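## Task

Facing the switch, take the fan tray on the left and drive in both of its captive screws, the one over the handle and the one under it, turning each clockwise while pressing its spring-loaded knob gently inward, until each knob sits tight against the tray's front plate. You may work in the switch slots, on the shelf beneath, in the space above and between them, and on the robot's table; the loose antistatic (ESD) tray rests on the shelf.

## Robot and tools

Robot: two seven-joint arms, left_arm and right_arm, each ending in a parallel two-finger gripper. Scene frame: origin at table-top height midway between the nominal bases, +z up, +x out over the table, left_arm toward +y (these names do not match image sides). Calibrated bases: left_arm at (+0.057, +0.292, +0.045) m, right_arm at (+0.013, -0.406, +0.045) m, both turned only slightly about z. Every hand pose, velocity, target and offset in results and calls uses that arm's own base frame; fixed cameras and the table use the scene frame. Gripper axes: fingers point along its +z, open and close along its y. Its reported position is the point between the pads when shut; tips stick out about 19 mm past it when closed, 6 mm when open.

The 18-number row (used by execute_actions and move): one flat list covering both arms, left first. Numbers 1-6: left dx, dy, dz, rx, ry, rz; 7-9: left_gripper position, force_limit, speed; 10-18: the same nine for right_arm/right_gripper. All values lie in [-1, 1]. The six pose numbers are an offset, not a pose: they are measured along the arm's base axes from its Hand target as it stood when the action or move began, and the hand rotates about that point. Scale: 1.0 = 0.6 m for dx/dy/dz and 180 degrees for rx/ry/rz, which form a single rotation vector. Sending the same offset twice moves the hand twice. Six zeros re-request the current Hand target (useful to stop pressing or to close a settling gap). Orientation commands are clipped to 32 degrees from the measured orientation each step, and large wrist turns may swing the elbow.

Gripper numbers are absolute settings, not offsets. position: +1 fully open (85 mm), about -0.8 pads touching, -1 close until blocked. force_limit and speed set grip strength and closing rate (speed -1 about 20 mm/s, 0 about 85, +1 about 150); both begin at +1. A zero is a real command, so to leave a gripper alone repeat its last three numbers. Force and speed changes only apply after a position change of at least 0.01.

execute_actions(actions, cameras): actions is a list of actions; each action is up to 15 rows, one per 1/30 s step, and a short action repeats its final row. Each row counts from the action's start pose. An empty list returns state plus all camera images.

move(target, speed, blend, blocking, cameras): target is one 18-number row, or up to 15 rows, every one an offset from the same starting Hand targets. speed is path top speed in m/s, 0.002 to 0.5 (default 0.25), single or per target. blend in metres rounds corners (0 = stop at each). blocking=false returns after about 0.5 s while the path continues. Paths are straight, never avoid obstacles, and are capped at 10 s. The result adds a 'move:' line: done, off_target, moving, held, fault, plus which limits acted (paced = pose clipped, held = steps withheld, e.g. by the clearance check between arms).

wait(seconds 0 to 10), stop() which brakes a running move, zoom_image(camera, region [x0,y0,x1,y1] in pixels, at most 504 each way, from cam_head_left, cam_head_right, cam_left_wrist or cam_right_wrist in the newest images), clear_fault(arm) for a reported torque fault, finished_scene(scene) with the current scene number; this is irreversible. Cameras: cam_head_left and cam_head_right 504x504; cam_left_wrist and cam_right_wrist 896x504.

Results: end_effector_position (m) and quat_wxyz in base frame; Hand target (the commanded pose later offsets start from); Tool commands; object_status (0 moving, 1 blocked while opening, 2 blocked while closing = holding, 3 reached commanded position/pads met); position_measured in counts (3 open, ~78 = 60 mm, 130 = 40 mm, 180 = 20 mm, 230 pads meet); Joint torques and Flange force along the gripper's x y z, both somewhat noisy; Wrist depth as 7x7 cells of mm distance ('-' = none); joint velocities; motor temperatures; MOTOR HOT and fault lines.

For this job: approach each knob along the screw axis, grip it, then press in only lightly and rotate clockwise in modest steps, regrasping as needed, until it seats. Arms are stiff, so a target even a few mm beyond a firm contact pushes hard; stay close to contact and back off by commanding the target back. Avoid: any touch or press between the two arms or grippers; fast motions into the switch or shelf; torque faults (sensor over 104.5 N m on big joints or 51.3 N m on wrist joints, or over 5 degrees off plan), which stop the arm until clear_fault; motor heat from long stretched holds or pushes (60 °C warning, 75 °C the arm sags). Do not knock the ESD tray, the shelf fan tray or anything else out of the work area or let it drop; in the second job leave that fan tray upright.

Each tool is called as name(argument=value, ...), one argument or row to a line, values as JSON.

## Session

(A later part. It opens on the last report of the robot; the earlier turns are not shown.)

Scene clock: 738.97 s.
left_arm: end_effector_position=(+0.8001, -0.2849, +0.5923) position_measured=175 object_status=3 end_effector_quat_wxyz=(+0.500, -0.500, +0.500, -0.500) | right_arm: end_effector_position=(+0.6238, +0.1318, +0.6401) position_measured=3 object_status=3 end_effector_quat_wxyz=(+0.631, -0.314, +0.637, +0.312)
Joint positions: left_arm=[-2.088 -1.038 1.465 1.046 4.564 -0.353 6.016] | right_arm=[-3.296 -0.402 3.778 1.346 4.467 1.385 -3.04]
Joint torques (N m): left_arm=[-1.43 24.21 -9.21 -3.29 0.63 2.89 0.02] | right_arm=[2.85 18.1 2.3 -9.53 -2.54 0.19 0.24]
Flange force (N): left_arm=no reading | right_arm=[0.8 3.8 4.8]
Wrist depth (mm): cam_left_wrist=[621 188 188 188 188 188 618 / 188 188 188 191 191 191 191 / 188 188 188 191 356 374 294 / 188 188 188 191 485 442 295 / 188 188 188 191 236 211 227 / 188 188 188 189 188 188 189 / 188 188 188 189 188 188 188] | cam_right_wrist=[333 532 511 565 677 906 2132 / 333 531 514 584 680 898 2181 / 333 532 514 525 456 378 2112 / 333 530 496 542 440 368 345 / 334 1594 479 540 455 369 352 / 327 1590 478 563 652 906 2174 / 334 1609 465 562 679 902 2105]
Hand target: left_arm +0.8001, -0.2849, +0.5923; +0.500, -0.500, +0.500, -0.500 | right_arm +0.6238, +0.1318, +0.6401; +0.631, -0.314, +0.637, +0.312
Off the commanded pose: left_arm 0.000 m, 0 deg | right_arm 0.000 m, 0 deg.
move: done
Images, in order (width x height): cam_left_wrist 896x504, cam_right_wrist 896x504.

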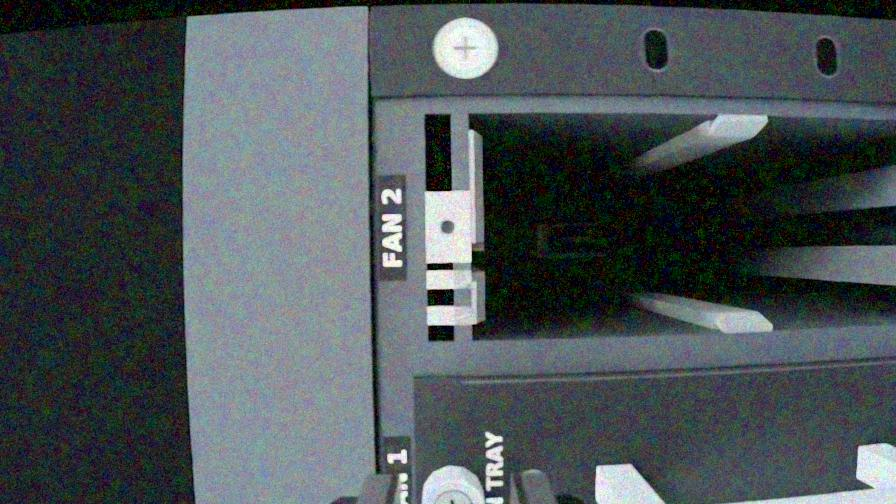

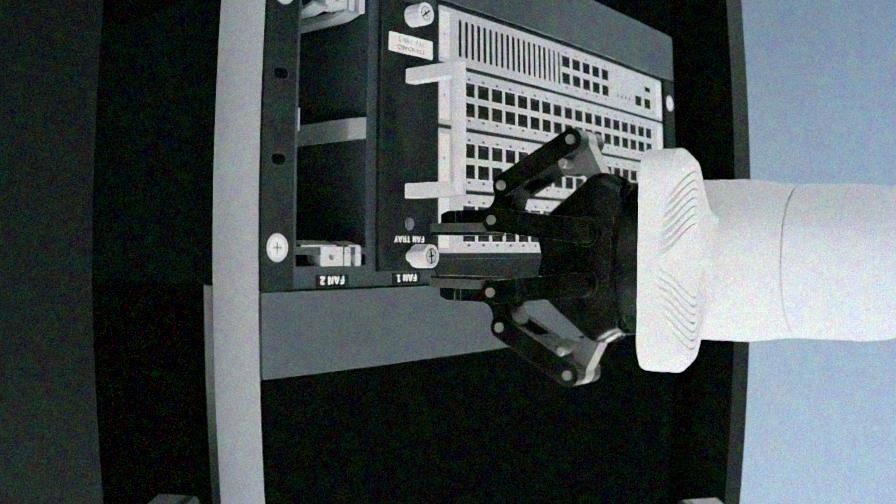

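move(
  target=[
    [0.0242,0,0.001,0,0,0,-0.365,-0.9,-0.5,0,0,0,0,0,0,1,1,1],
    [0.0242,0,0.001,0,0,0,-1,-0.9,-1,0,0,0,0,0,0,1,1,1],
  ],
  cameras=["cam_left_wrist","cam_right_wrist"],
  speed=0.06,
)

zoom_image(
  camera="cam_right_wrist",
  region=[385, 212, 485, 292],
)

Scene clock: 747.77 s.
left_arm: end_effector_position=(+0.8146, -0.2849, +0.5929) position_measured=199 object_status=0 end_effector_quat_wxyz=(+0.500, -0.500, +0.500, -0.500) | right_arm: end_effector_position=(+0.6238, +0.1318, +0.6401) position_measured=3 object_status=3 end_effector_quat_wxyz=(+0.631, -0.314, +0.637, +0.312)
Joint positions: left_arm=[-2.136 -1.059 1.451 0.979 4.539 -0.376 6.087] | right_arm=[-3.296 -0.402 3.778 1.346 4.467 1.385 -3.04]
Joint torques (N m): left_arm=[-2.06 24.62 -8.91 -2.7 0.52 2.91 0.03] | right_arm=[2.94 18.08 2.35 -9.58 -2.54 0.27 0.25]
Flange force (N): left_arm=no reading | right_arm=[0.9 4.3 5.0]
Wrist depth (mm): cam_left_wrist=[580 174 174 174 174 174 174 / 174 173 174 176 179 179 176 / 174 174 174 176 357 365 294 / 173 174 174 176 470 442 296 / 173 174 174 176 236 200 228 / 173 173 174 174 174 174 174 / 174 174 174 174 174 174 174] | cam_right_wrist=[333 530 510 564 677 903 2112 / 333 529 512 585 682 897 2181 / 332 531 514 525 455 393 2098 / 333 531 497 524 447 375 349 / 334 1586 479 525 448 380 358 / 326 1602 479 562 679 902 2167 / 333 1590 466 561 678 910 2125]
Hand target: left_arm +0.8146, -0.2849, +0.5929; +0.500, -0.500, +0.500, -0.500 | right_arm +0.6238, +0.1318, +0.6401; +0.631, -0.314, +0.637, +0.312
Off the commanded pose: left_arm 0.000 m, 0 deg | right_arm 0.000 m, 0 deg.
move: done
Images, in order (width x height): cam_left_wrist 896x504, cam_right_wrist 896x504.

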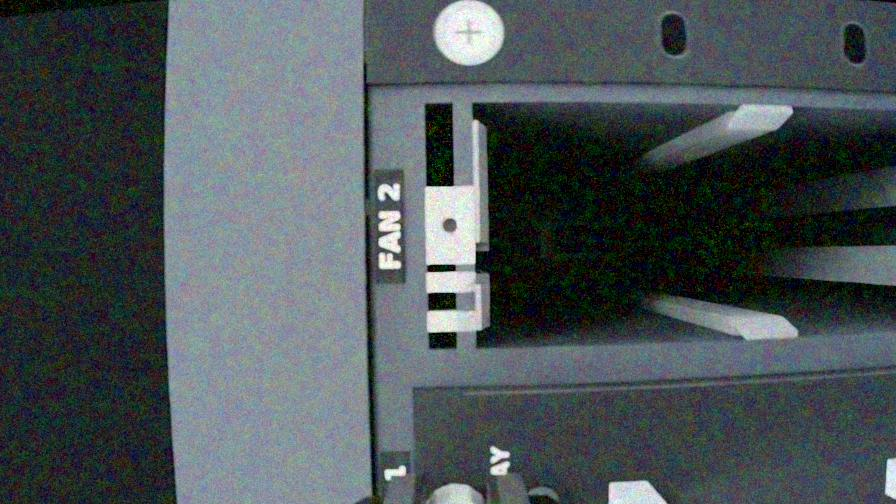

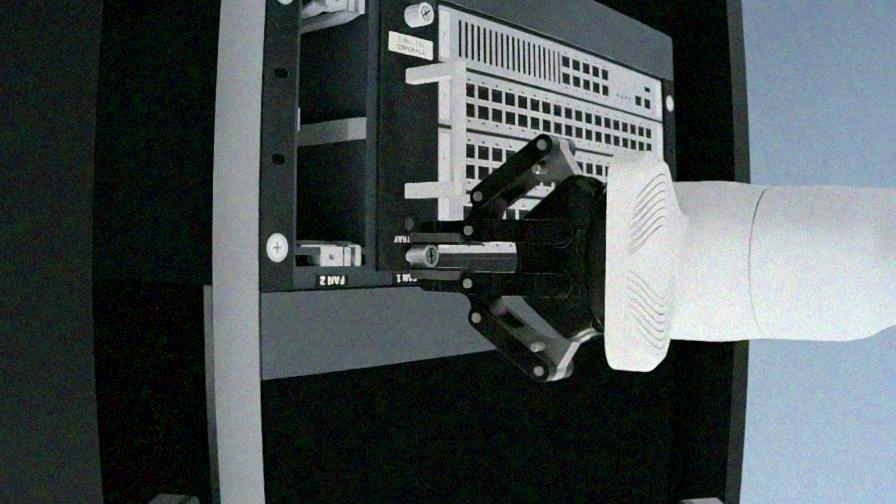

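Scaled by 5.040 from the camera's 896x504 image, which has a finer 1280x720 frame.

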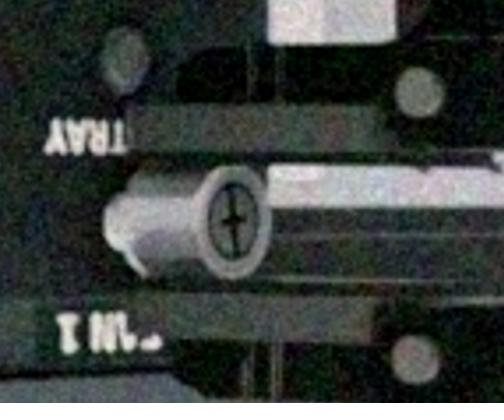

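move(
  target=[
    [0.0017,0,0,0.05,0,0,-1,-0.9,-1,0,0,0,0,0,0,1,1,1],
    [0.0027,0,0,0.5,0,0,-1,-0.9,-1,0,0,0,0,0,0,1,1,1],
  ],
  cameras=["cam_right_wrist"],
  speed=0.3,
)

zoom_image(
  camera="cam_right_wrist",
  region=[385, 212, 485, 292],
)

Scene clock: 757.77 s.
left_arm: end_effector_position=(+0.8162, -0.2849, +0.5929) position_measured=199 object_status=2 end_effector_quat_wxyz=(+0.707, +0.000, +0.707, +0.000) | right_arm: end_effector_position=(+0.6238, +0.1318, +0.6401) position_measured=3 object_status=3 end_effector_quat_wxyz=(+0.631, -0.314, +0.637, +0.312)
Joint positions: left_arm=[-2.143 -0.978 1.642 0.972 4.272 -0.27 4.617] | right_arm=[-3.296 -0.402 3.778 1.346 4.467 1.385 -3.04]
Joint torques (N m): left_arm=[-4.96 22.35 -7.75 -1.02 0.04 1.58 -0.08] | right_arm=[2.86 18.11 2.31 -9.54 -2.6 0.29 0.21]
Flange force (N): left_arm=[-7.2 -11.0 3.4] | right_arm=[0.9 4.1 4.9]
Wrist depth (mm): cam_left_wrist=[- 247 172 172 174 173 173 / - 273 172 172 173 173 173 / 188 253 172 172 174 173 173 / - 243 172 172 174 174 173 / - 267 173 - 174 174 173 / - 239 173 172 174 174 173 / 182 184 175 172 174 174 174] | cam_right_wrist=[333 531 513 563 675 903 2132 / 333 532 512 584 684 779 2160 / 333 531 516 542 655 395 2098 / 333 531 497 508 419 381 349 / 333 1582 479 560 626 397 357 / 326 1605 479 562 678 902 2174 / 333 1609 467 561 679 907 2167]
Hand target: left_arm +0.8162, -0.2849, +0.5929; +0.707, +0.000, +0.707, +0.000 | right_arm +0.6238, +0.1318, +0.6401; +0.631, -0.314, +0.637, +0.312
Off the commanded pose: left_arm 0.000 m, 0 deg | right_arm 0.000 m, 0 deg.
move: done
Images, in order (width x height): cam_right_wrist 896x504.

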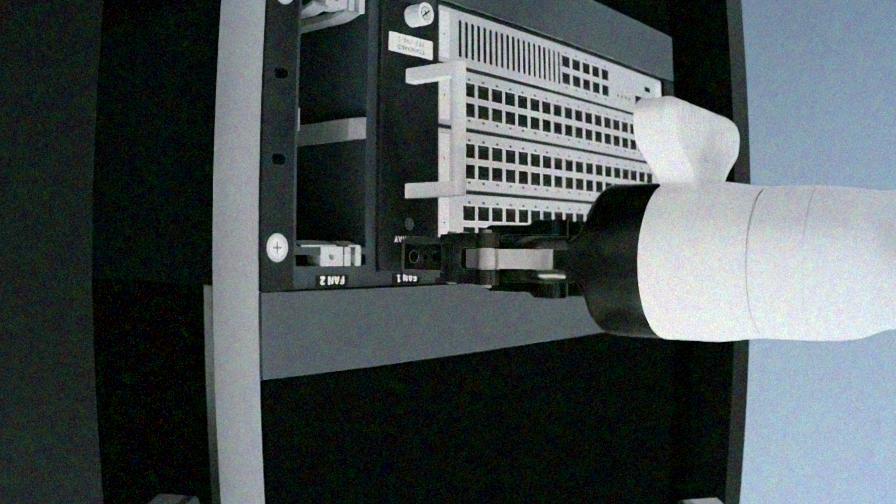

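Scaled by 5.040 from the camera's 896x504 image, which has a finer 1280x720 frame.

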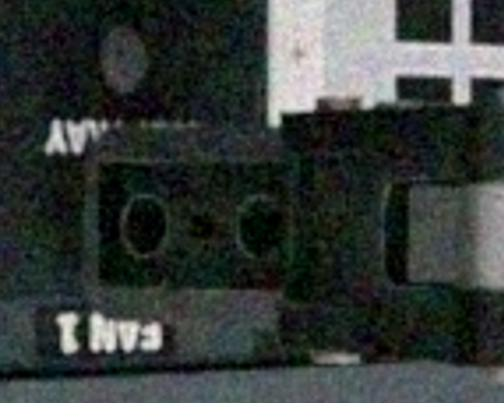

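move(
  target=[0.0005,0,0.0001,0.5,0,0,-1,-0.9,-1,0,0,0,0,0,0,1,1,1],
  cameras=["cam_right_wrist"],
  speed=0.35,
)

zoom_image(
  camera="cam_right_wrist",
  region=[385, 212, 485, 292],
)

Scene clock: 767.77 s.
left_arm: end_effector_position=(+0.8165, -0.2849, +0.5930) position_measured=199 object_status=2 end_effector_quat_wxyz=(+0.500, +0.500, +0.500, +0.500) | right_arm: end_effector_position=(+0.6238, +0.1318, +0.6401) position_measured=3 object_status=3 end_effector_quat_wxyz=(+0.631, -0.314, +0.637, +0.312)
Joint positions: left_arm=[-2.175 -0.882 1.891 0.97 3.668 -0.166 3.447] | right_arm=[-3.296 -0.402 3.778 1.346 4.467 1.385 -3.04]
Joint torques (N m): left_arm=[-10.04 24.37 -10.04 -1.06 -0.38 1.08 -0.07] | right_arm=[2.79 18.12 2.33 -9.51 -2.57 0.25 0.23]
Flange force (N): left_arm=[-15.8 4.6 0.6] | right_arm=[0.8 3.7 4.8]
Wrist depth (mm): cam_left_wrist=[173 173 172 172 169 169 169 / 173 173 173 173 170 170 169 / 174 173 173 173 170 170 170 / 174 174 174 173 170 170 170 / 175 174 174 174 171 171 170 / 173 172 172 174 171 171 171 / 173 172 172 172 172 171 171] | cam_right_wrist=[333 531 511 565 676 898 2153 / 333 530 513 584 681 896 2174 / 334 530 513 519 462 459 2092 / 333 530 496 517 446 380 348 / 333 1598 478 524 454 396 357 / 326 1598 479 562 679 900 2146 / 333 1582 464 561 681 902 2125]
Hand target: left_arm +0.8165, -0.2849, +0.5930; +0.500, +0.500, +0.500, +0.500 | right_arm +0.6238, +0.1318, +0.6401; +0.631, -0.314, +0.637, +0.312
Off the commanded pose: left_arm 0.000 m, 0 deg | right_arm 0.000 m, 0 deg.
move: done
Images, in order (width x height): cam_right_wrist 896x504.

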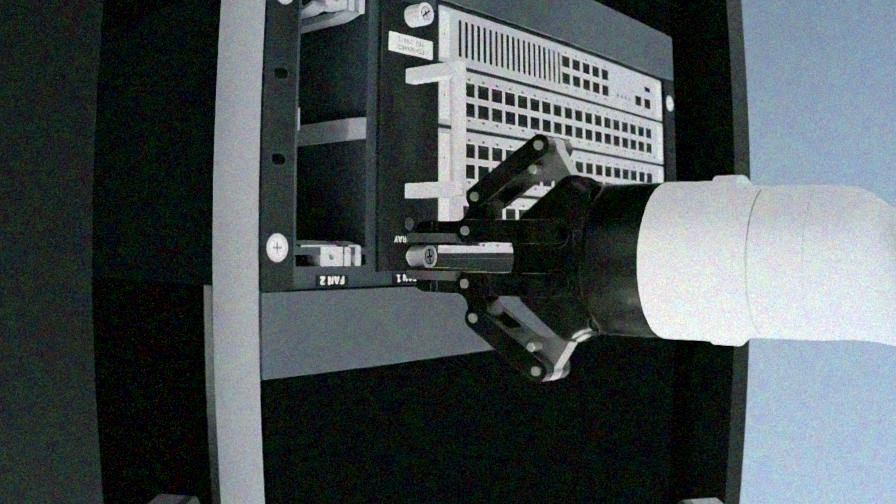

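Scaled by 5.040 from the camera's 896x504 image, which has a finer 1280x720 frame.

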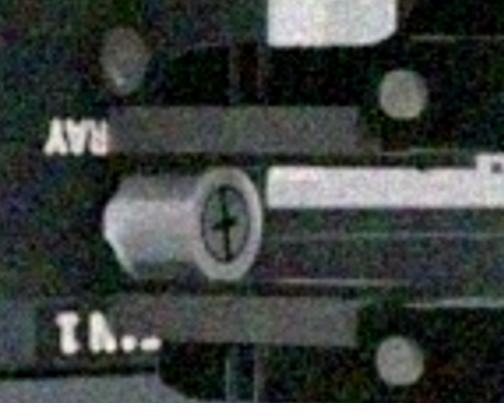

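move(
  target=[
    [0.0002,-0.001,-0.001,0.25,0,0,-1,-0.9,-1,0,0,0,0,0,0,1,1,1],
    [0.0004,-0.0018,-0.0018,0.5,0,0,-1,-0.9,-1,0,0,0,0,0,0,1,1,1],
  ],
  cameras=["cam_right_wrist"],
  speed=0.35,
  blend=0.001,
)

Scene clock: 779.03 s.
left_arm: end_effector_position=(+0.8167, -0.2860, +0.5919) position_measured=199 object_status=2 end_effector_quat_wxyz=(+0.000, +0.707, +0.000, +0.707) | right_arm: end_effector_position=(+0.6238, +0.1318, +0.6401) position_measured=3 object_status=3 end_effector_quat_wxyz=(+0.631, -0.314, +0.637, +0.312)
Joint positions: left_arm=[-2.216 -0.823 2.079 0.967 2.937 -0.15 2.469] | right_arm=[-3.296 -0.402 3.778 1.346 4.467 1.385 -3.04]
Joint torques (N m): left_arm=[-6.18 22.05 -7.13 -5.37 -0.05 0.76 0] | right_arm=[2.84 18.03 2.33 -9.47 -2.59 0.23 0.2]
Flange force (N): left_arm=[2.9 8.3 -5.8] | right_arm=[0.7 3.9 4.8]
Wrist depth (mm): cam_left_wrist=[170 170 170 170 170 170 170 / 170 170 170 170 170 170 170 / 170 170 170 170 170 171 171 / 170 170 170 171 171 171 171 / 171 171 171 171 171 171 171 / 171 171 171 171 172 171 172 / 174 174 174 173 174 174 179] | cam_right_wrist=[333 531 511 563 673 906 2125 / 332 532 512 585 682 900 2195 / 334 530 514 543 654 776 2118 / 333 531 497 499 421 381 348 / 333 1590 478 560 624 396 351 / 326 1602 479 561 651 396 2174 / 334 1602 465 563 678 902 2118]
Hand target: left_arm +0.8167, -0.2860, +0.5919; +0.000, +0.707, +0.000, +0.707 | right_arm +0.6238, +0.1318, +0.6401; +0.631, -0.314, +0.637, +0.312
Off the commanded pose: left_arm 0.000 m, 0 deg | right_arm 0.000 m, 0 deg.
move: done
Images, in order (width x height): cam_right_wrist 896x504.

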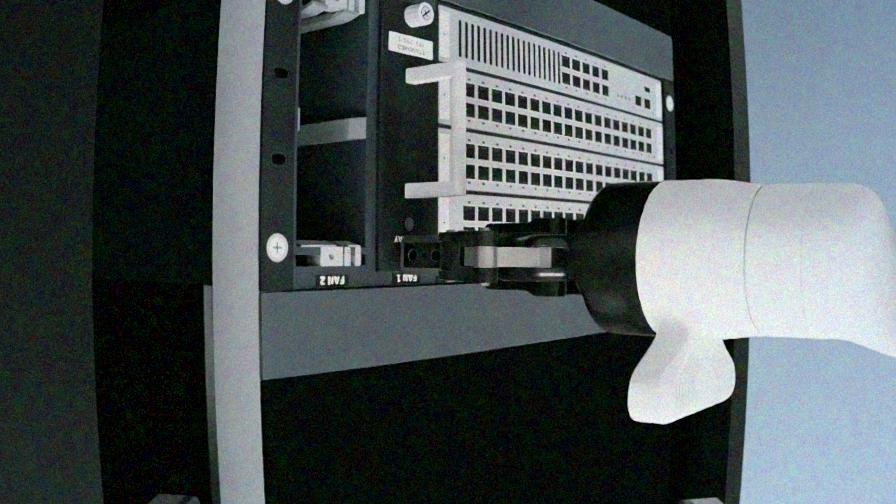

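move(
  target=[0.0002,-0.0002,-0.0002,0.5,0,0,-1,-0.9,-1,0,0,0,0,0,0,1,1,1],
  cameras=["cam_right_wrist"],
  speed=0.35,
)

zoom_image(
  camera="cam_right_wrist",
  region=[385, 212, 485, 292],
)

Scene clock: 785.33 s.
left_arm: end_effector_position=(+0.8169, -0.2861, +0.5918) position_measured=199 object_status=2 end_effector_quat_wxyz=(+0.500, -0.500, +0.500, -0.500) | right_arm: end_effector_position=(+0.6238, +0.1318, +0.6401) position_measured=3 object_status=3 end_effector_quat_wxyz=(+0.631, -0.314, +0.637, +0.312)
Joint positions: left_arm=[-2.288 -0.763 2.316 0.962 2.244 -0.208 1.427] | right_arm=[-3.296 -0.402 3.778 1.346 4.467 1.385 -3.04]
Joint torques (N m): left_arm=[-6.48 18.99 -5.33 -7.09 -0.1 0.55 0] | right_arm=[2.83 18.1 2.39 -9.47 -2.62 0.26 0.2]
Flange force (N): left_arm=no reading | right_arm=[0.7 3.8 4.9]
Wrist depth (mm): cam_left_wrist=[585 171 171 171 171 171 615 / 171 171 171 174 178 180 174 / 171 171 171 174 359 366 294 / 171 171 171 174 468 439 309 / 171 171 171 174 236 201 228 / 172 172 172 174 171 171 171 / 172 171 172 171 171 171 171] | cam_right_wrist=[332 529 512 565 677 901 2167 / 333 530 515 585 681 901 2181 / 333 530 513 520 456 393 2098 / 333 530 497 518 421 374 348 / 334 1594 479 524 448 381 349 / 326 1594 478 561 682 905 2160 / 334 1602 466 561 678 906 2160]
Hand target: left_arm +0.8169, -0.2861, +0.5918; +0.500, -0.500, +0.500, -0.500 | right_arm +0.6238, +0.1318, +0.6401; +0.631, -0.314, +0.637, +0.312
Off the commanded pose: left_arm 0.000 m, 0 deg | right_arm 0.000 m, 0 deg.
move: done
Images, in order (width x height): cam_right_wrist 896x504.

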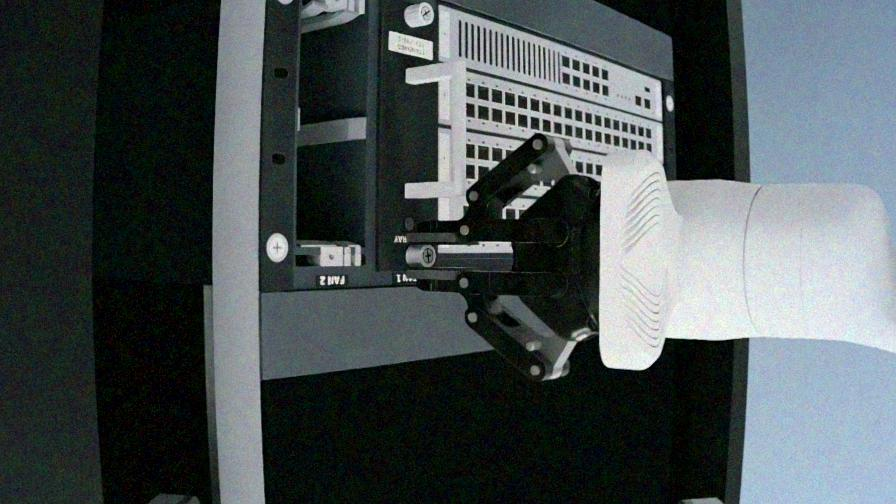

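Scaled by 5.040 from the camera's 896x504 image, which has a finer 1280x720 frame.

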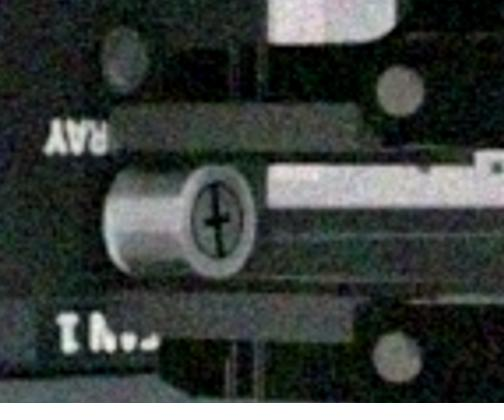

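move(
  target=[0.0003,0,0,0.5,0,0,-1,-0.9,-1,0,0,0,0,0,0,1,1,1],
  cameras=[],
  speed=0.35,
)

Scene clock: 792.67 s.
left_arm: end_effector_position=(+0.8170, -0.2861, +0.5918) position_measured=199 object_status=2 end_effector_quat_wxyz=(+0.707, +0.000, +0.707, +0.000) | right_arm: end_effector_position=(+0.6238, +0.1318, +0.6401) position_measured=3 object_status=3 end_effector_quat_wxyz=(+0.631, -0.314, +0.637, +0.312)
Joint positions: left_arm=[-2.394 -0.715 2.597 0.956 1.846 -0.312 0.074] | right_arm=[-3.296 -0.402 3.778 1.346 4.467 1.385 -3.04]
Joint torques (N m): left_arm=[-9.08 14.81 -4.83 -6.4 -0.16 0.26 -0.09] | right_arm=[2.82 18.03 2.37 -9.48 -2.59 0.28 0.24]
Flange force (N): left_arm=no reading | right_arm=[0.6 3.9 4.9]
Wrist depth (mm): cam_left_wrist=[- 247 171 170 172 172 172 / - 273 171 171 172 172 172 / 188 253 171 - 173 172 172 / - 243 171 - 173 173 172 / - 268 172 - 173 173 172 / - 240 171 171 173 173 173 / 182 183 174 171 173 173 173] | cam_right_wrist=[333 531 510 565 677 905 2153 / 333 530 513 585 683 778 2146 / 333 530 513 542 656 394 2092 / 333 532 496 508 422 381 348 / 333 1582 478 563 624 397 349 / 327 1586 479 561 677 900 2167 / 333 1598 466 561 679 910 2139]
Hand target: left_arm +0.8170, -0.2861, +0.5918; +0.707, +0.000, +0.707, +0.000 | right_arm +0.6238, +0.1318, +0.6401; +0.631, -0.314, +0.637, +0.312
Off the commanded pose: left_arm 0.000 m, 0 deg | right_arm 0.000 m, 0 deg.
move: done
No camera images: "cameras" was empty.

move(
  target=[0.0003,-0.0004,0,0.5,0,0,-1,-0.9,-1,0,0,0,0,0,0,1,1,1],
  cameras=["cam_right_wrist","cam_head_left"],
  speed=0.35,
)

zoom_image(
  camera="cam_right_wrist",
  region=[385, 212, 485, 292],
)

Scene clock: 800.50 s.
left_arm: end_effector_position=(+0.8172, -0.2863, +0.5918) position_measured=199 object_status=2 end_effector_quat_wxyz=(+0.500, +0.500, +0.500, +0.500) | right_arm: end_effector_position=(+0.6238, +0.1318, +0.6401) position_measured=3 object_status=3 end_effector_quat_wxyz=(+0.631, -0.314, +0.637, +0.312)
Joint positions: left_arm=[-2.457 -0.699 2.748 0.952 1.716 -0.368 -1.46] | right_arm=[-3.296 -0.402 3.778 1.346 4.467 1.385 -3.04]
Joint torques (N m): left_arm=[-11.62 15.59 -6.15 -8.87 -0.74 0.1 -0.07] | right_arm=[2.82 18.07 2.35 -9.46 -2.63 0.23 0.24]
Flange force (N): left_arm=no reading | right_arm=[0.5 3.7 4.8]
Wrist depth (mm): cam_left_wrist=[172 172 172 172 169 169 168 / 172 172 172 172 169 169 169 / 173 173 173 172 170 169 169 / 173 173 173 173 170 170 169 / 173 173 173 173 170 170 170 / 172 171 171 173 171 170 170 / 171 172 171 171 171 171 171] | cam_right_wrist=[333 530 510 564 676 901 2139 / 333 530 514 584 684 901 2139 / 333 532 514 520 463 459 2139 / 333 533 497 519 420 380 348 / 333 1602 478 524 455 397 349 / 327 1594 479 562 679 901 2181 / 333 1598 465 561 677 907 2118]
Hand target: left_arm +0.8172, -0.2863, +0.5918; +0.500, +0.500, +0.500, +0.500 | right_arm +0.6238, +0.1318, +0.6401; +0.631, -0.314, +0.637, +0.312
Off the commanded pose: left_arm 0.000 m, 0 deg | right_arm 0.000 m, 0 deg.
move: done
Images, in order (width x height): cam_head_left 504x504, cam_right_wrist 896x504.

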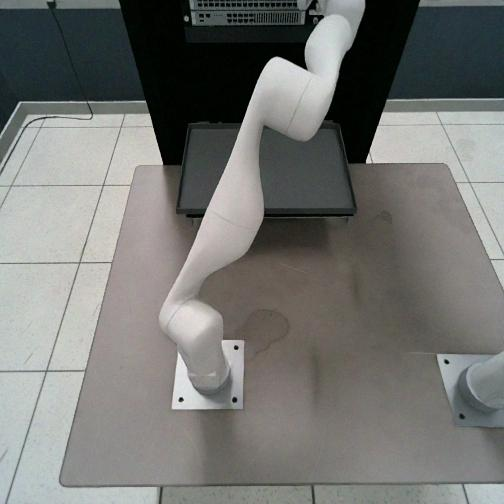

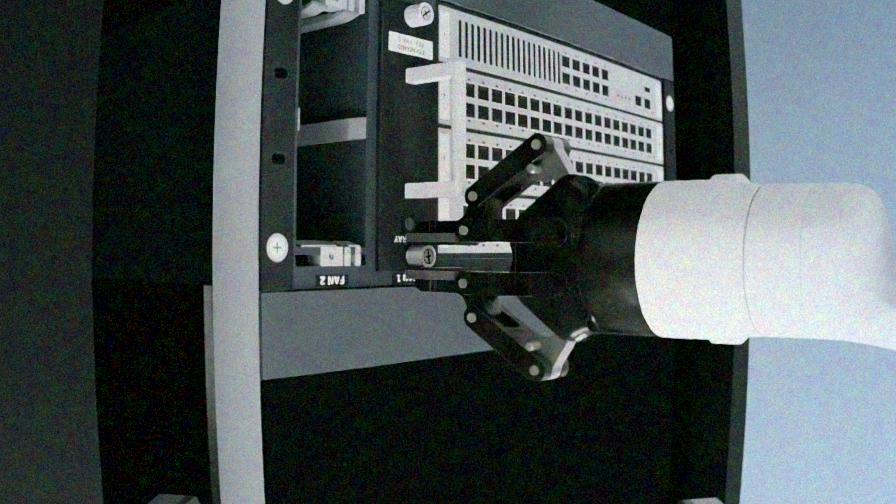

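Scaled by 5.040 from the camera's 896x504 image, which has a finer 1280x720 frame.

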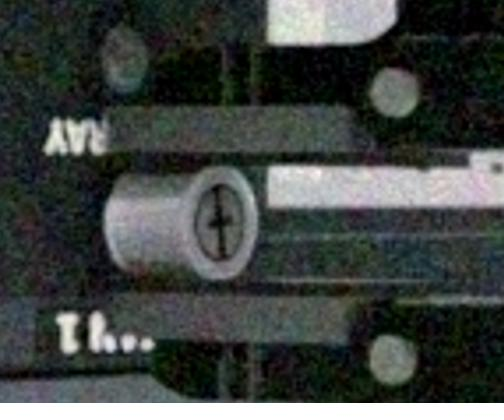

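move(
  target=[0,0,0,0,0,0,-0.365,-0.9,-0.5,0,0,0,0,0,0,1,1,1],
  cameras=["cam_right_wrist","cam_left_wrist"],
)

zoom_image(
  camera="cam_right_wrist",
  region=[385, 212, 485, 292],
)

Scene clock: 809.60 s.
left_arm: end_effector_position=(+0.8172, -0.2863, +0.5917) position_measured=175 object_status=0 end_effector_quat_wxyz=(+0.500, +0.500, +0.500, +0.500) | right_arm: end_effector_position=(+0.6238, +0.1318, +0.6401) position_measured=3 object_status=3 end_effector_quat_wxyz=(+0.631, -0.314, +0.637, +0.312)
Joint positions: left_arm=[-2.457 -0.699 2.748 0.951 1.716 -0.368 -1.46] | right_arm=[-3.296 -0.402 3.778 1.346 4.467 1.385 -3.04]
Joint torques (N m): left_arm=[-1.46 25.81 -3.08 -10.05 -0.82 -0.43 -0.1] | right_arm=[2.9 18.12 2.2 -9.58 -2.53 0.26 0.23]
Flange force (N): left_arm=no reading | right_arm=[1.0 4.2 4.9]
Wrist depth (mm): cam_left_wrist=[171 171 171 171 168 168 168 / 172 172 171 171 169 168 168 / 172 172 172 172 169 168 168 / 172 172 172 172 169 169 169 / 173 173 172 172 169 169 169 / 173 173 172 172 170 169 169 / 171 170 170 170 170 170 169] | cam_right_wrist=[332 530 512 565 675 906 2160 / 332 530 512 584 681 898 2181 / 332 529 511 518 465 459 2125 / 333 532 496 528 425 381 349 / 333 1594 478 525 456 398 351 / 326 1590 479 561 677 901 2195 / 333 1586 466 561 677 908 2118]
Hand target: left_arm +0.8172, -0.2863, +0.5917; +0.500, +0.500, +0.500, +0.500 | right_arm +0.6238, +0.1318, +0.6401; +0.631, -0.314, +0.637, +0.312
Off the commanded pose: left_arm 0.000 m, 0 deg | right_arm 0.000 m, 0 deg.
move: done
Images, in order (width x height): cam_left_wrist 896x504, cam_right_wrist 896x504.

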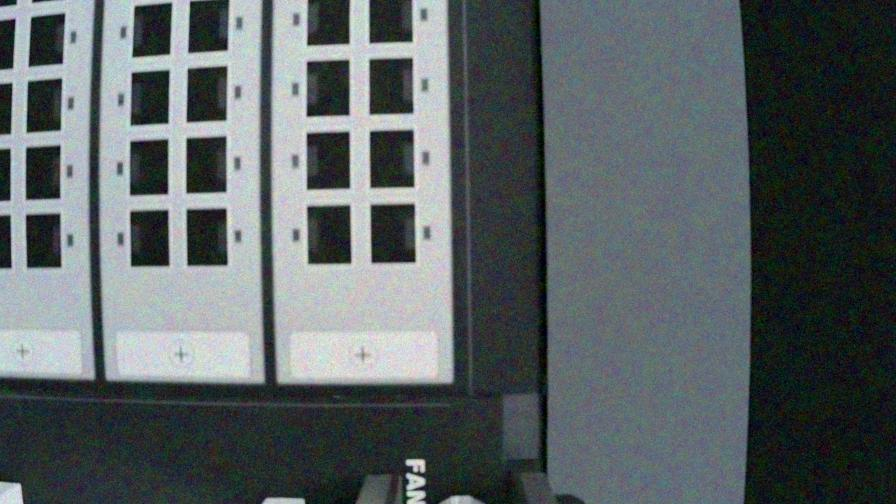

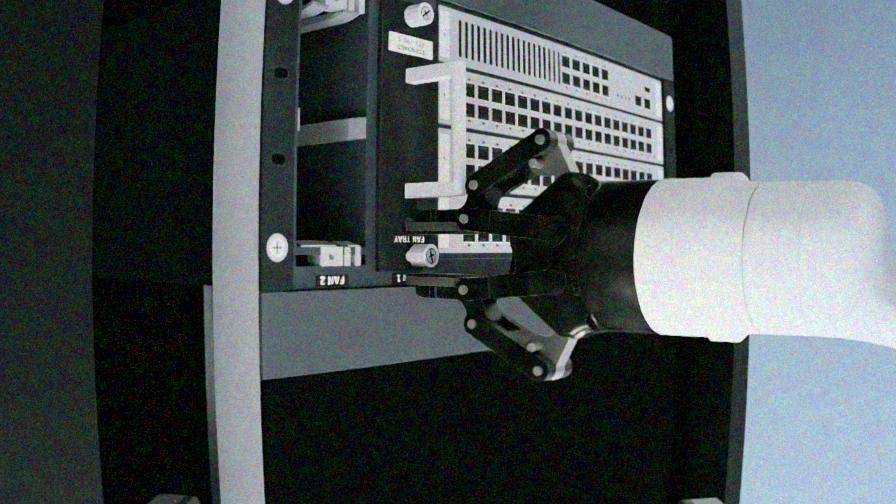

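Scaled by 5.040 from the camera's 896x504 image, which has a finer 1280x720 frame.

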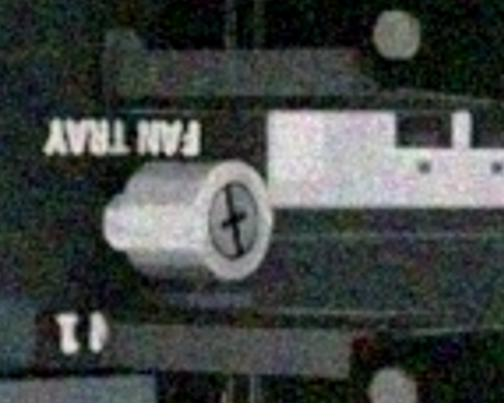

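move(
  target=[
    [-0.0017,-0.0023,0.0025,0,0,0,-0.365,-0.9,-0.5,0,0,0,0,0,0,1,1,1],
    [-0.0017,-0.0023,0.0025,0,0,0,-1,-0.9,-1,0,0,0,0,0,0,1,1,1],
  ],
  cameras=["cam_right_wrist"],
  speed=0.05,
)

zoom_image(
  camera="cam_right_wrist",
  region=[385, 212, 485, 292],
)

Scene clock: 838.23 s.
left_arm: end_effector_position=(+0.8162, -0.2877, +0.5933) position_measured=199 object_status=0 end_effector_quat_wxyz=(+0.500, +0.500, +0.500, +0.500) | right_arm: end_effector_position=(+0.6238, +0.1318, +0.6401) position_measured=3 object_status=3 end_effector_quat_wxyz=(+0.631, -0.314, +0.637, +0.312)
Joint positions: left_arm=[-2.457 -0.698 2.753 0.948 1.723 -0.373 -1.471] | right_arm=[-3.296 -0.402 3.778 1.346 4.467 1.385 -3.04]
Joint torques (N m): left_arm=[-1.77 26.37 -3.36 -11.05 -1.05 -0.2 -0.16] | right_arm=[2.84 18.07 2.52 -9.49 -2.56 0.28 0.22]
Flange force (N): left_arm=no reading | right_arm=[0.8 3.8 5.0]
Wrist depth (mm): cam_left_wrist=[173 172 172 172 169 169 169 / 173 173 172 172 169 169 169 / 173 173 172 172 170 170 169 / 174 173 173 173 170 170 170 / 174 174 173 173 170 170 170 / 172 172 171 173 171 171 170 / 172 172 171 171 171 171 171] | cam_right_wrist=[333 530 510 563 677 903 2153 / 332 530 513 584 682 897 2174 / 333 531 511 520 464 460 2092 / 333 531 497 516 420 379 348 / 333 1590 478 525 455 397 349 / 327 1598 478 561 677 905 2153 / 334 1598 465 561 679 908 2118]
Hand target: left_arm +0.8162, -0.2877, +0.5933; +0.500, +0.500, +0.500, +0.500 | right_arm +0.6238, +0.1318, +0.6401; +0.631, -0.314, +0.637, +0.312
Off the commanded pose: left_arm 0.000 m, 0 deg | right_arm 0.000 m, 0 deg.
move: done
Images, in order (width x height): cam_right_wrist 896x504.

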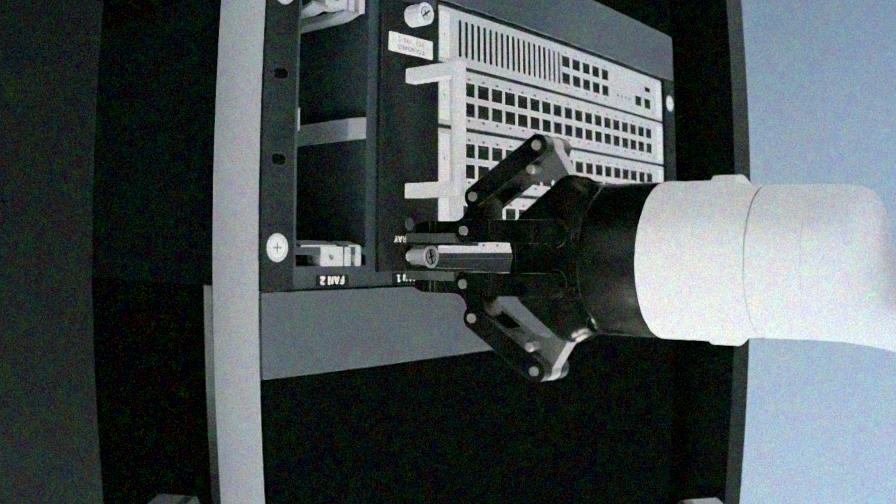

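Scaled by 5.040 from the camera's 896x504 image, which has a finer 1280x720 frame.

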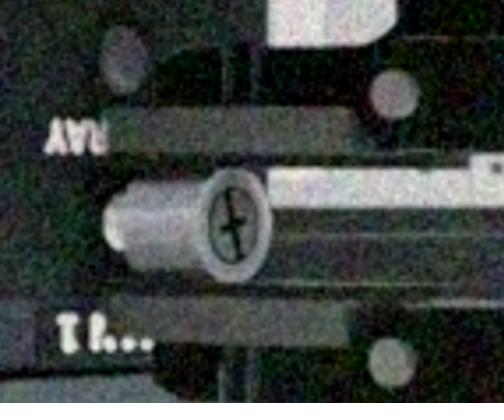

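move(
  target=[
    [0.004,0,0,0.15,0,0,-1,-0.9,-1,0,0,0,0,0,0,1,1,1],
    [0.005,0,0,0.5,0,0,-1,-0.9,-1,0,0,0,0,0,0,1,1,1],
  ],
  cameras=["cam_right_wrist"],
  speed=0.3,
)

Scene clock: 847.20 s.
left_arm: end_effector_position=(+0.8192, -0.2877, +0.5933) position_measured=199 object_status=2 end_effector_quat_wxyz=(+0.000, +0.707, +0.000, +0.707) | right_arm: end_effector_position=(+0.6238, +0.1318, +0.6401) position_measured=3 object_status=3 end_effector_quat_wxyz=(+0.631, -0.314, +0.637, +0.312)
Joint positions: left_arm=[-2.504 -0.699 2.854 0.93 1.67 -0.409 -3.051] | right_arm=[-3.296 -0.402 3.778 1.346 4.467 1.385 -3.04]
Joint torques (N m): left_arm=[-3.68 21.5 -3.05 -19.3 -2.88 4.45 -0.12] | right_arm=[2.86 18.09 2.37 -9.57 -2.64 0.27 0.23]
Flange force (N): left_arm=no reading | right_arm=[0.9 4.2 4.8]
Wrist depth (mm): cam_left_wrist=[- 167 167 167 167 167 167 / 167 167 167 167 167 167 167 / 167 167 167 168 167 168 168 / - 168 168 168 168 168 168 / 168 168 168 168 168 168 168 / - 168 168 168 168 168 169 / 171 171 171 171 171 171 171] | cam_right_wrist=[333 530 512 563 678 902 2146 / 333 531 514 584 681 900 2160 / 333 530 512 544 656 780 2112 / 334 531 497 500 421 380 348 / 333 1605 479 561 626 396 348 / 326 1590 479 562 651 405 2188 / 333 1586 465 561 679 907 2153]
Hand target: left_arm +0.8192, -0.2877, +0.5933; +0.000, +0.707, +0.000, +0.707 | right_arm +0.6238, +0.1318, +0.6401; +0.631, -0.314, +0.637, +0.312
Off the commanded pose: left_arm 0.000 m, 0 deg | right_arm 0.000 m, 0 deg.
move: done
Images, in order (width x height): cam_right_wrist 896x504.

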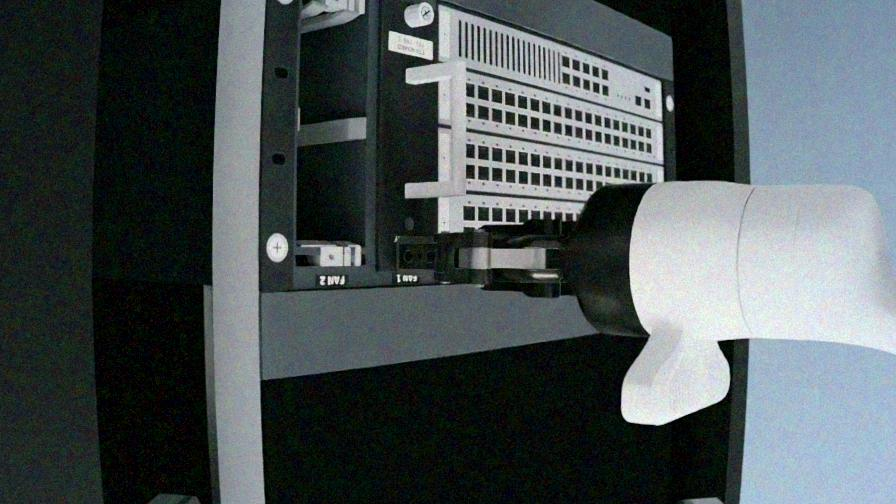

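move(
  target=[
    [-0.0007,0.0005,-0.0003,0,0,0,-1,-0.9,-1,0,0,0,0,0,0,1,1,1],
    [-0.0006,0.0005,-0.0003,0.5,0,0,-1,-0.9,-1,0,0,0,0,0,0,1,1,1],
  ],
  cameras=["cam_right_wrist"],
  speed=0.3,
)

zoom_image(
  camera="cam_right_wrist",
  region=[385, 212, 485, 292],
)

Scene clock: 906.70 s.
left_arm: end_effector_position=(+0.8188, -0.2874, +0.5932) position_measured=199 object_status=2 end_effector_quat_wxyz=(+0.500, -0.500, +0.500, -0.500) | right_arm: end_effector_position=(+0.6238, +0.1318, +0.6401) position_measured=3 object_status=3 end_effector_quat_wxyz=(+0.631, -0.314, +0.637, +0.312)
Joint positions: left_arm=[-2.524 -0.695 2.902 0.931 1.634 -0.428 -4.614] | right_arm=[-3.296 -0.402 3.778 1.346 4.467 1.385 -3.04]
Joint torques (N m): left_arm=[-1.68 24.59 -2.25 -14.28 -1.82 1.71 -0.05] | right_arm=[2.9 18.01 2.3 -9.58 -2.53 0.23 0.24]
Flange force (N): left_arm=no reading | right_arm=[0.9 4.4 4.7]
Wrist depth (mm): cam_left_wrist=[584 168 168 169 169 169 616 / 169 168 169 171 175 178 171 / 169 169 169 171 360 366 295 / - 169 169 171 465 441 297 / 169 169 169 171 238 203 231 / - 169 169 171 169 169 169 / - 169 169 169 169 169 -] | cam_right_wrist=[332 531 511 564 676 902 2118 / 333 530 513 583 681 898 2174 / 333 531 513 519 463 400 2085 / 333 531 497 517 421 378 348 / 334 1605 480 526 453 384 348 / 326 1594 478 560 681 905 2146 / 333 1598 466 562 678 903 2132]
Hand target: left_arm +0.8188, -0.2874, +0.5931; +0.500, -0.500, +0.500, -0.500 | right_arm +0.6238, +0.1318, +0.6401; +0.631, -0.314, +0.637, +0.312
Off the commanded pose: left_arm 0.000 m, 0 deg | right_arm 0.000 m, 0 deg.
move: done
Images, in order (width x height): cam_right_wrist 896x504.

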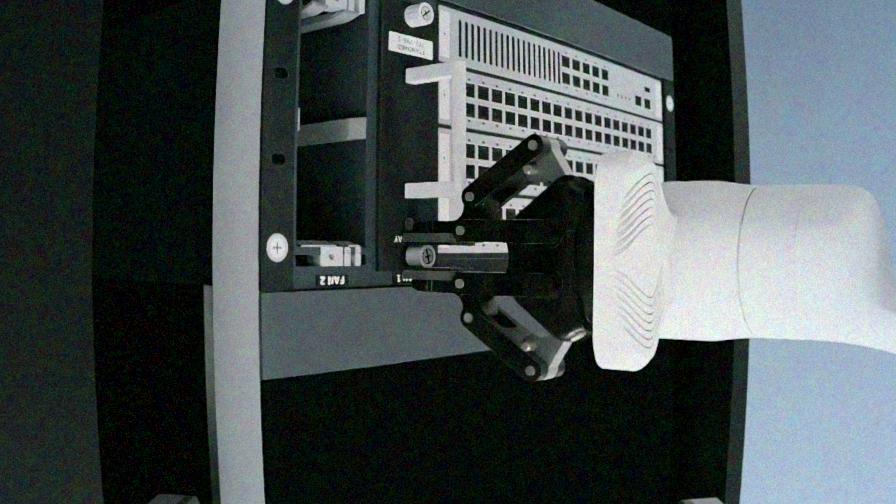

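Scaled by 5.040 from the camera's 896x504 image, which has a finer 1280x720 frame.

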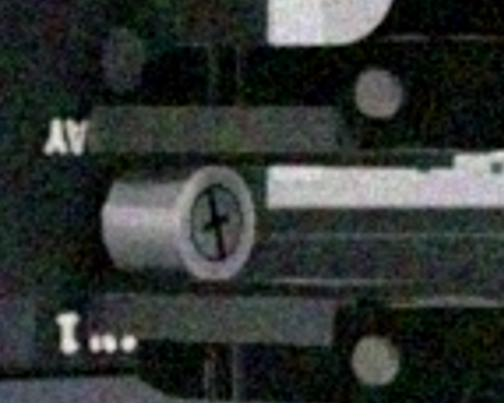

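move(
  target=[0,0,0,0,0,0,-0.365,-0.9,-0.5,0,0,0,0,0,0,1,1,1],
  cameras=["cam_right_wrist"],
)

zoom_image(
  camera="cam_right_wrist",
  region=[385, 212, 485, 292],
)

Scene clock: 918.13 s.
left_arm: end_effector_position=(+0.8189, -0.2874, +0.5929) position_measured=175 object_status=0 end_effector_quat_wxyz=(+0.500, -0.500, +0.500, -0.500) | right_arm: end_effector_position=(+0.6238, +0.1318, +0.6401) position_measured=3 object_status=3 end_effector_quat_wxyz=(+0.631, -0.314, +0.637, +0.312)
Joint positions: left_arm=[-2.524 -0.696 2.902 0.931 1.634 -0.428 -4.614] | right_arm=[-3.296 -0.402 3.778 1.346 4.467 1.385 -3.04]
Joint torques (N m): left_arm=[-1.44 25.94 -2.13 -10.21 -0.92 -0.33 0] | right_arm=[2.91 18 2.28 -9.48 -2.54 0.25 0.22]
Flange force (N): left_arm=no reading | right_arm=[0.7 4.1 4.9]
Wrist depth (mm): cam_left_wrist=[585 168 168 168 168 168 613 / 168 168 168 171 173 176 171 / 169 169 168 171 360 366 294 / - 168 169 171 465 445 297 / 169 169 169 171 240 205 233 / - 169 169 171 168 168 169 / - 169 169 168 168 169 -] | cam_right_wrist=[332 530 513 564 675 903 2118 / 333 532 514 583 682 901 2160 / 333 530 512 517 455 399 2098 / 334 530 498 525 421 380 348 / 333 1594 478 523 453 384 348 / 326 1586 480 560 679 907 2174 / 334 1590 465 560 678 908 2146]
Hand target: left_arm +0.8188, -0.2874, +0.5931; +0.500, -0.500, +0.500, -0.500 | right_arm +0.6238, +0.1318, +0.6401; +0.631, -0.314, +0.637, +0.312
Off the commanded pose: left_arm 0.000 m, 0 deg | right_arm 0.000 m, 0 deg.
move: done
Images, in order (width x height): cam_right_wrist 896x504.

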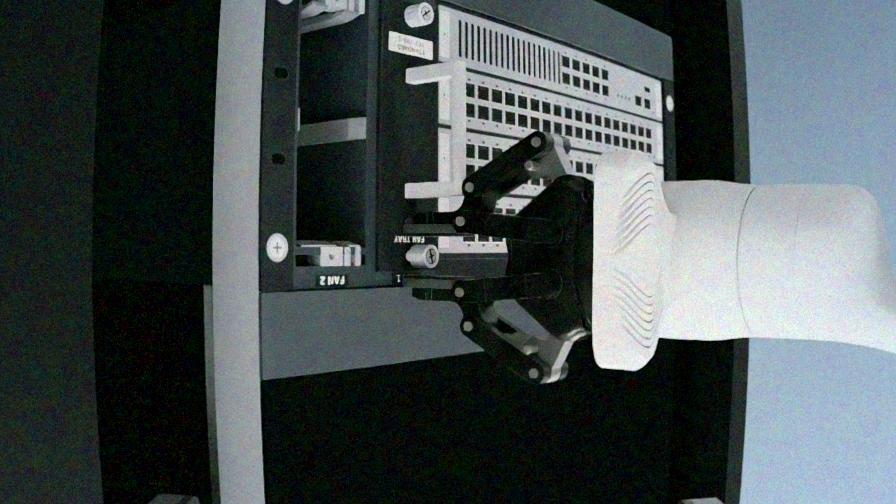

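Scaled by 5.040 from the camera's 896x504 image, which has a finer 1280x720 frame.

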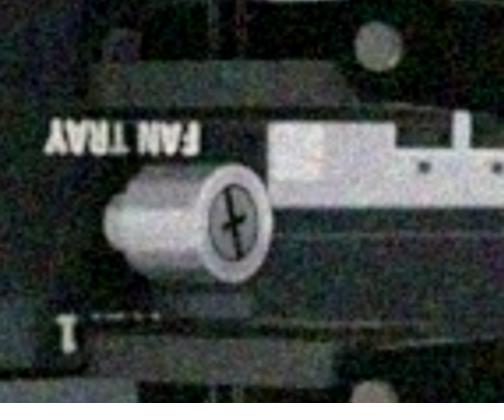

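move(
  target=[
    [-0.005,0,0,0,0,0,-0.365,-0.9,-0.5,0,0,0,0,0,0,1,1,1],
    [-0.005,0,0,-0.6667,0,0,-0.365,-0.9,-0.5,0,0,0,0,0,0,1,1,1],
    [-0.005,0,0,0.6667,0,0,-0.365,-0.9,-0.5,0,0,0,0,0,0,1,1,1],
    [-0.005,0.001,-0.001,0.02,0,0,-0.365,-0.9,-0.5,0,0,0,0,0,0,1,1,1],
  ],
  cameras=[],
  speed=0.43,
  blend=0.001,
)

move(
  target=[
    [0,0.0005,0.0005,-0.6667,0,0,-0.365,-0.9,-0.5,0,0,0,0,0,0,1,1,1],
    [0,0.001,0.001,0.6667,0,0,-0.365,-0.9,-0.5,0,0,0,0,0,0,1,1,1],
    [0,0.0022,0.0008,-0.02,0,0,-0.365,-0.9,-0.5,0,0,0,0,0,0,1,1,1],
  ],
  cameras=["cam_right_wrist","cam_left_wrist"],
  speed=0.43,
  blend=0.001,
)

zoom_image(
  camera="cam_right_wrist",
  region=[385, 212, 485, 292],
)

Scene clock: 954.90 s.
left_arm: end_effector_position=(+0.8158, -0.2868, +0.5925) position_measured=175 object_status=3 end_effector_quat_wxyz=(+0.516, -0.484, +0.516, -0.484) | right_arm: end_effector_position=(+0.6238, +0.1318, +0.6401) position_measured=3 object_status=3 end_effector_quat_wxyz=(+0.631, -0.314, +0.637, +0.312)
Joint positions: left_arm=[-2.213 -0.823 2.077 0.967 2.931 -0.153 0.841] | right_arm=[-3.296 -0.402 3.778 1.346 4.467 1.385 -3.04]
Joint torques (N m): left_arm=[-1.48 24.76 -6.57 -7.74 -0.01 1.83 -0.01] | right_arm=[2.86 18.09 2.22 -9.5 -2.64 0.25 0.27]
Flange force (N): left_arm=[6.2 -1.2 3.7] | right_arm=[0.5 3.9 4.8]
Wrist depth (mm): cam_left_wrist=[565 172 172 172 172 172 172 / 172 172 172 174 196 181 205 / 172 172 172 174 426 384 297 / 172 172 172 174 467 406 278 / 172 172 172 174 220 185 175 / 172 172 172 174 172 172 172 / 172 172 172 172 172 172 172] | cam_right_wrist=[333 530 511 564 677 907 2132 / 333 531 513 584 683 903 2181 / 333 532 512 519 458 392 2105 / 333 531 497 528 448 373 349 / 333 1590 479 526 446 379 351 / 325 1590 480 563 682 903 2167 / 333 1598 466 560 678 908 2132]
Hand target: left_arm +0.8158, -0.2868, +0.5925; +0.516, -0.484, +0.516, -0.484 | right_arm +0.6238, +0.1318, +0.6401; +0.631, -0.314, +0.637, +0.312
Off the commanded pose: left_arm 0.000 m, 0 deg | right_arm 0.000 m, 0 deg.
move: done
No camera images: "cameras" was empty.

Scene clock: 962.90 s.
left_arm: end_effector_position=(+0.8158, -0.2855, +0.5930) position_measured=175 object_status=3 end_effector_quat_wxyz=(+0.500, -0.500, +0.500, -0.500) | right_arm: end_effector_position=(+0.6238, +0.1318, +0.6401) position_measured=3 object_status=3 end_effector_quat_wxyz=(+0.631, -0.314, +0.637, +0.312)
Joint positions: left_arm=[-2.142 -1.082 1.401 0.972 4.586 -0.407 6.089] | right_arm=[-3.296 -0.402 3.778 1.346 4.467 1.385 -3.04]
Joint torques (N m): left_arm=[-1.4 25.32 -9.06 -2.24 0.53 2.89 0] | right_arm=[2.86 18 2.38 -9.54 -2.55 0.19 0.22]
Flange force (N): left_arm=[6.6 -2.0 4.1] | right_arm=[0.9 4.1 4.7]
Wrist depth (mm): cam_left_wrist=[581 172 172 172 172 172 611 / 172 172 172 175 175 177 175 / 172 172 173 175 356 365 293 / 172 172 172 175 470 444 296 / 172 172 172 175 239 204 232 / 172 172 173 172 172 172 173 / 172 172 172 172 172 172 172] | cam_right_wrist=[332 531 511 564 675 907 2146 / 334 531 513 584 684 901 2146 / 333 531 514 520 457 395 2085 / 333 529 497 524 448 374 350 / 333 1590 479 524 447 380 356 / 327 1613 477 561 677 901 2160 / 333 1598 465 561 677 910 2160]
Hand target: left_arm +0.8158, -0.2855, +0.5930; +0.500, -0.500, +0.500, -0.500 | right_arm +0.6238, +0.1318, +0.6401; +0.631, -0.314, +0.637, +0.312
Off the commanded pose: left_arm 0.000 m, 0 deg | right_arm 0.000 m, 0 deg.
move: done
Images, in order (width x height): cam_left_wrist 896x504, cam_right_wrist 896x504.

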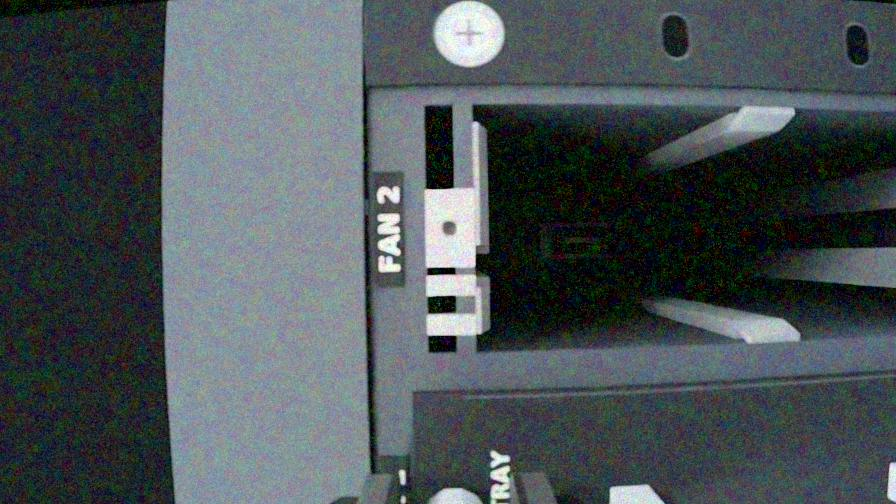

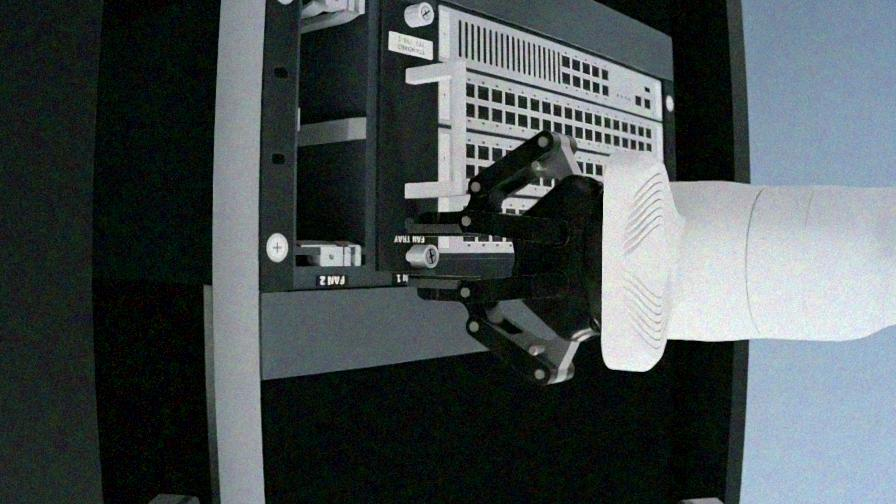

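Scaled by 5.040 from the camera's 896x504 image, which has a finer 1280x720 frame.

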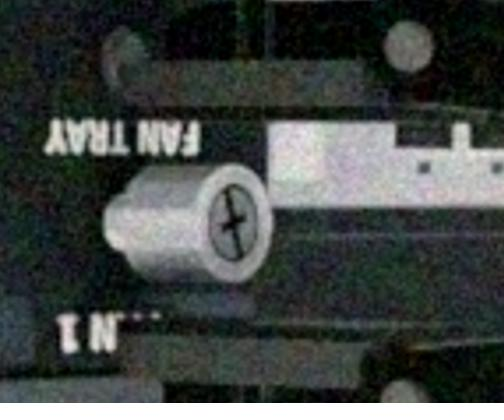

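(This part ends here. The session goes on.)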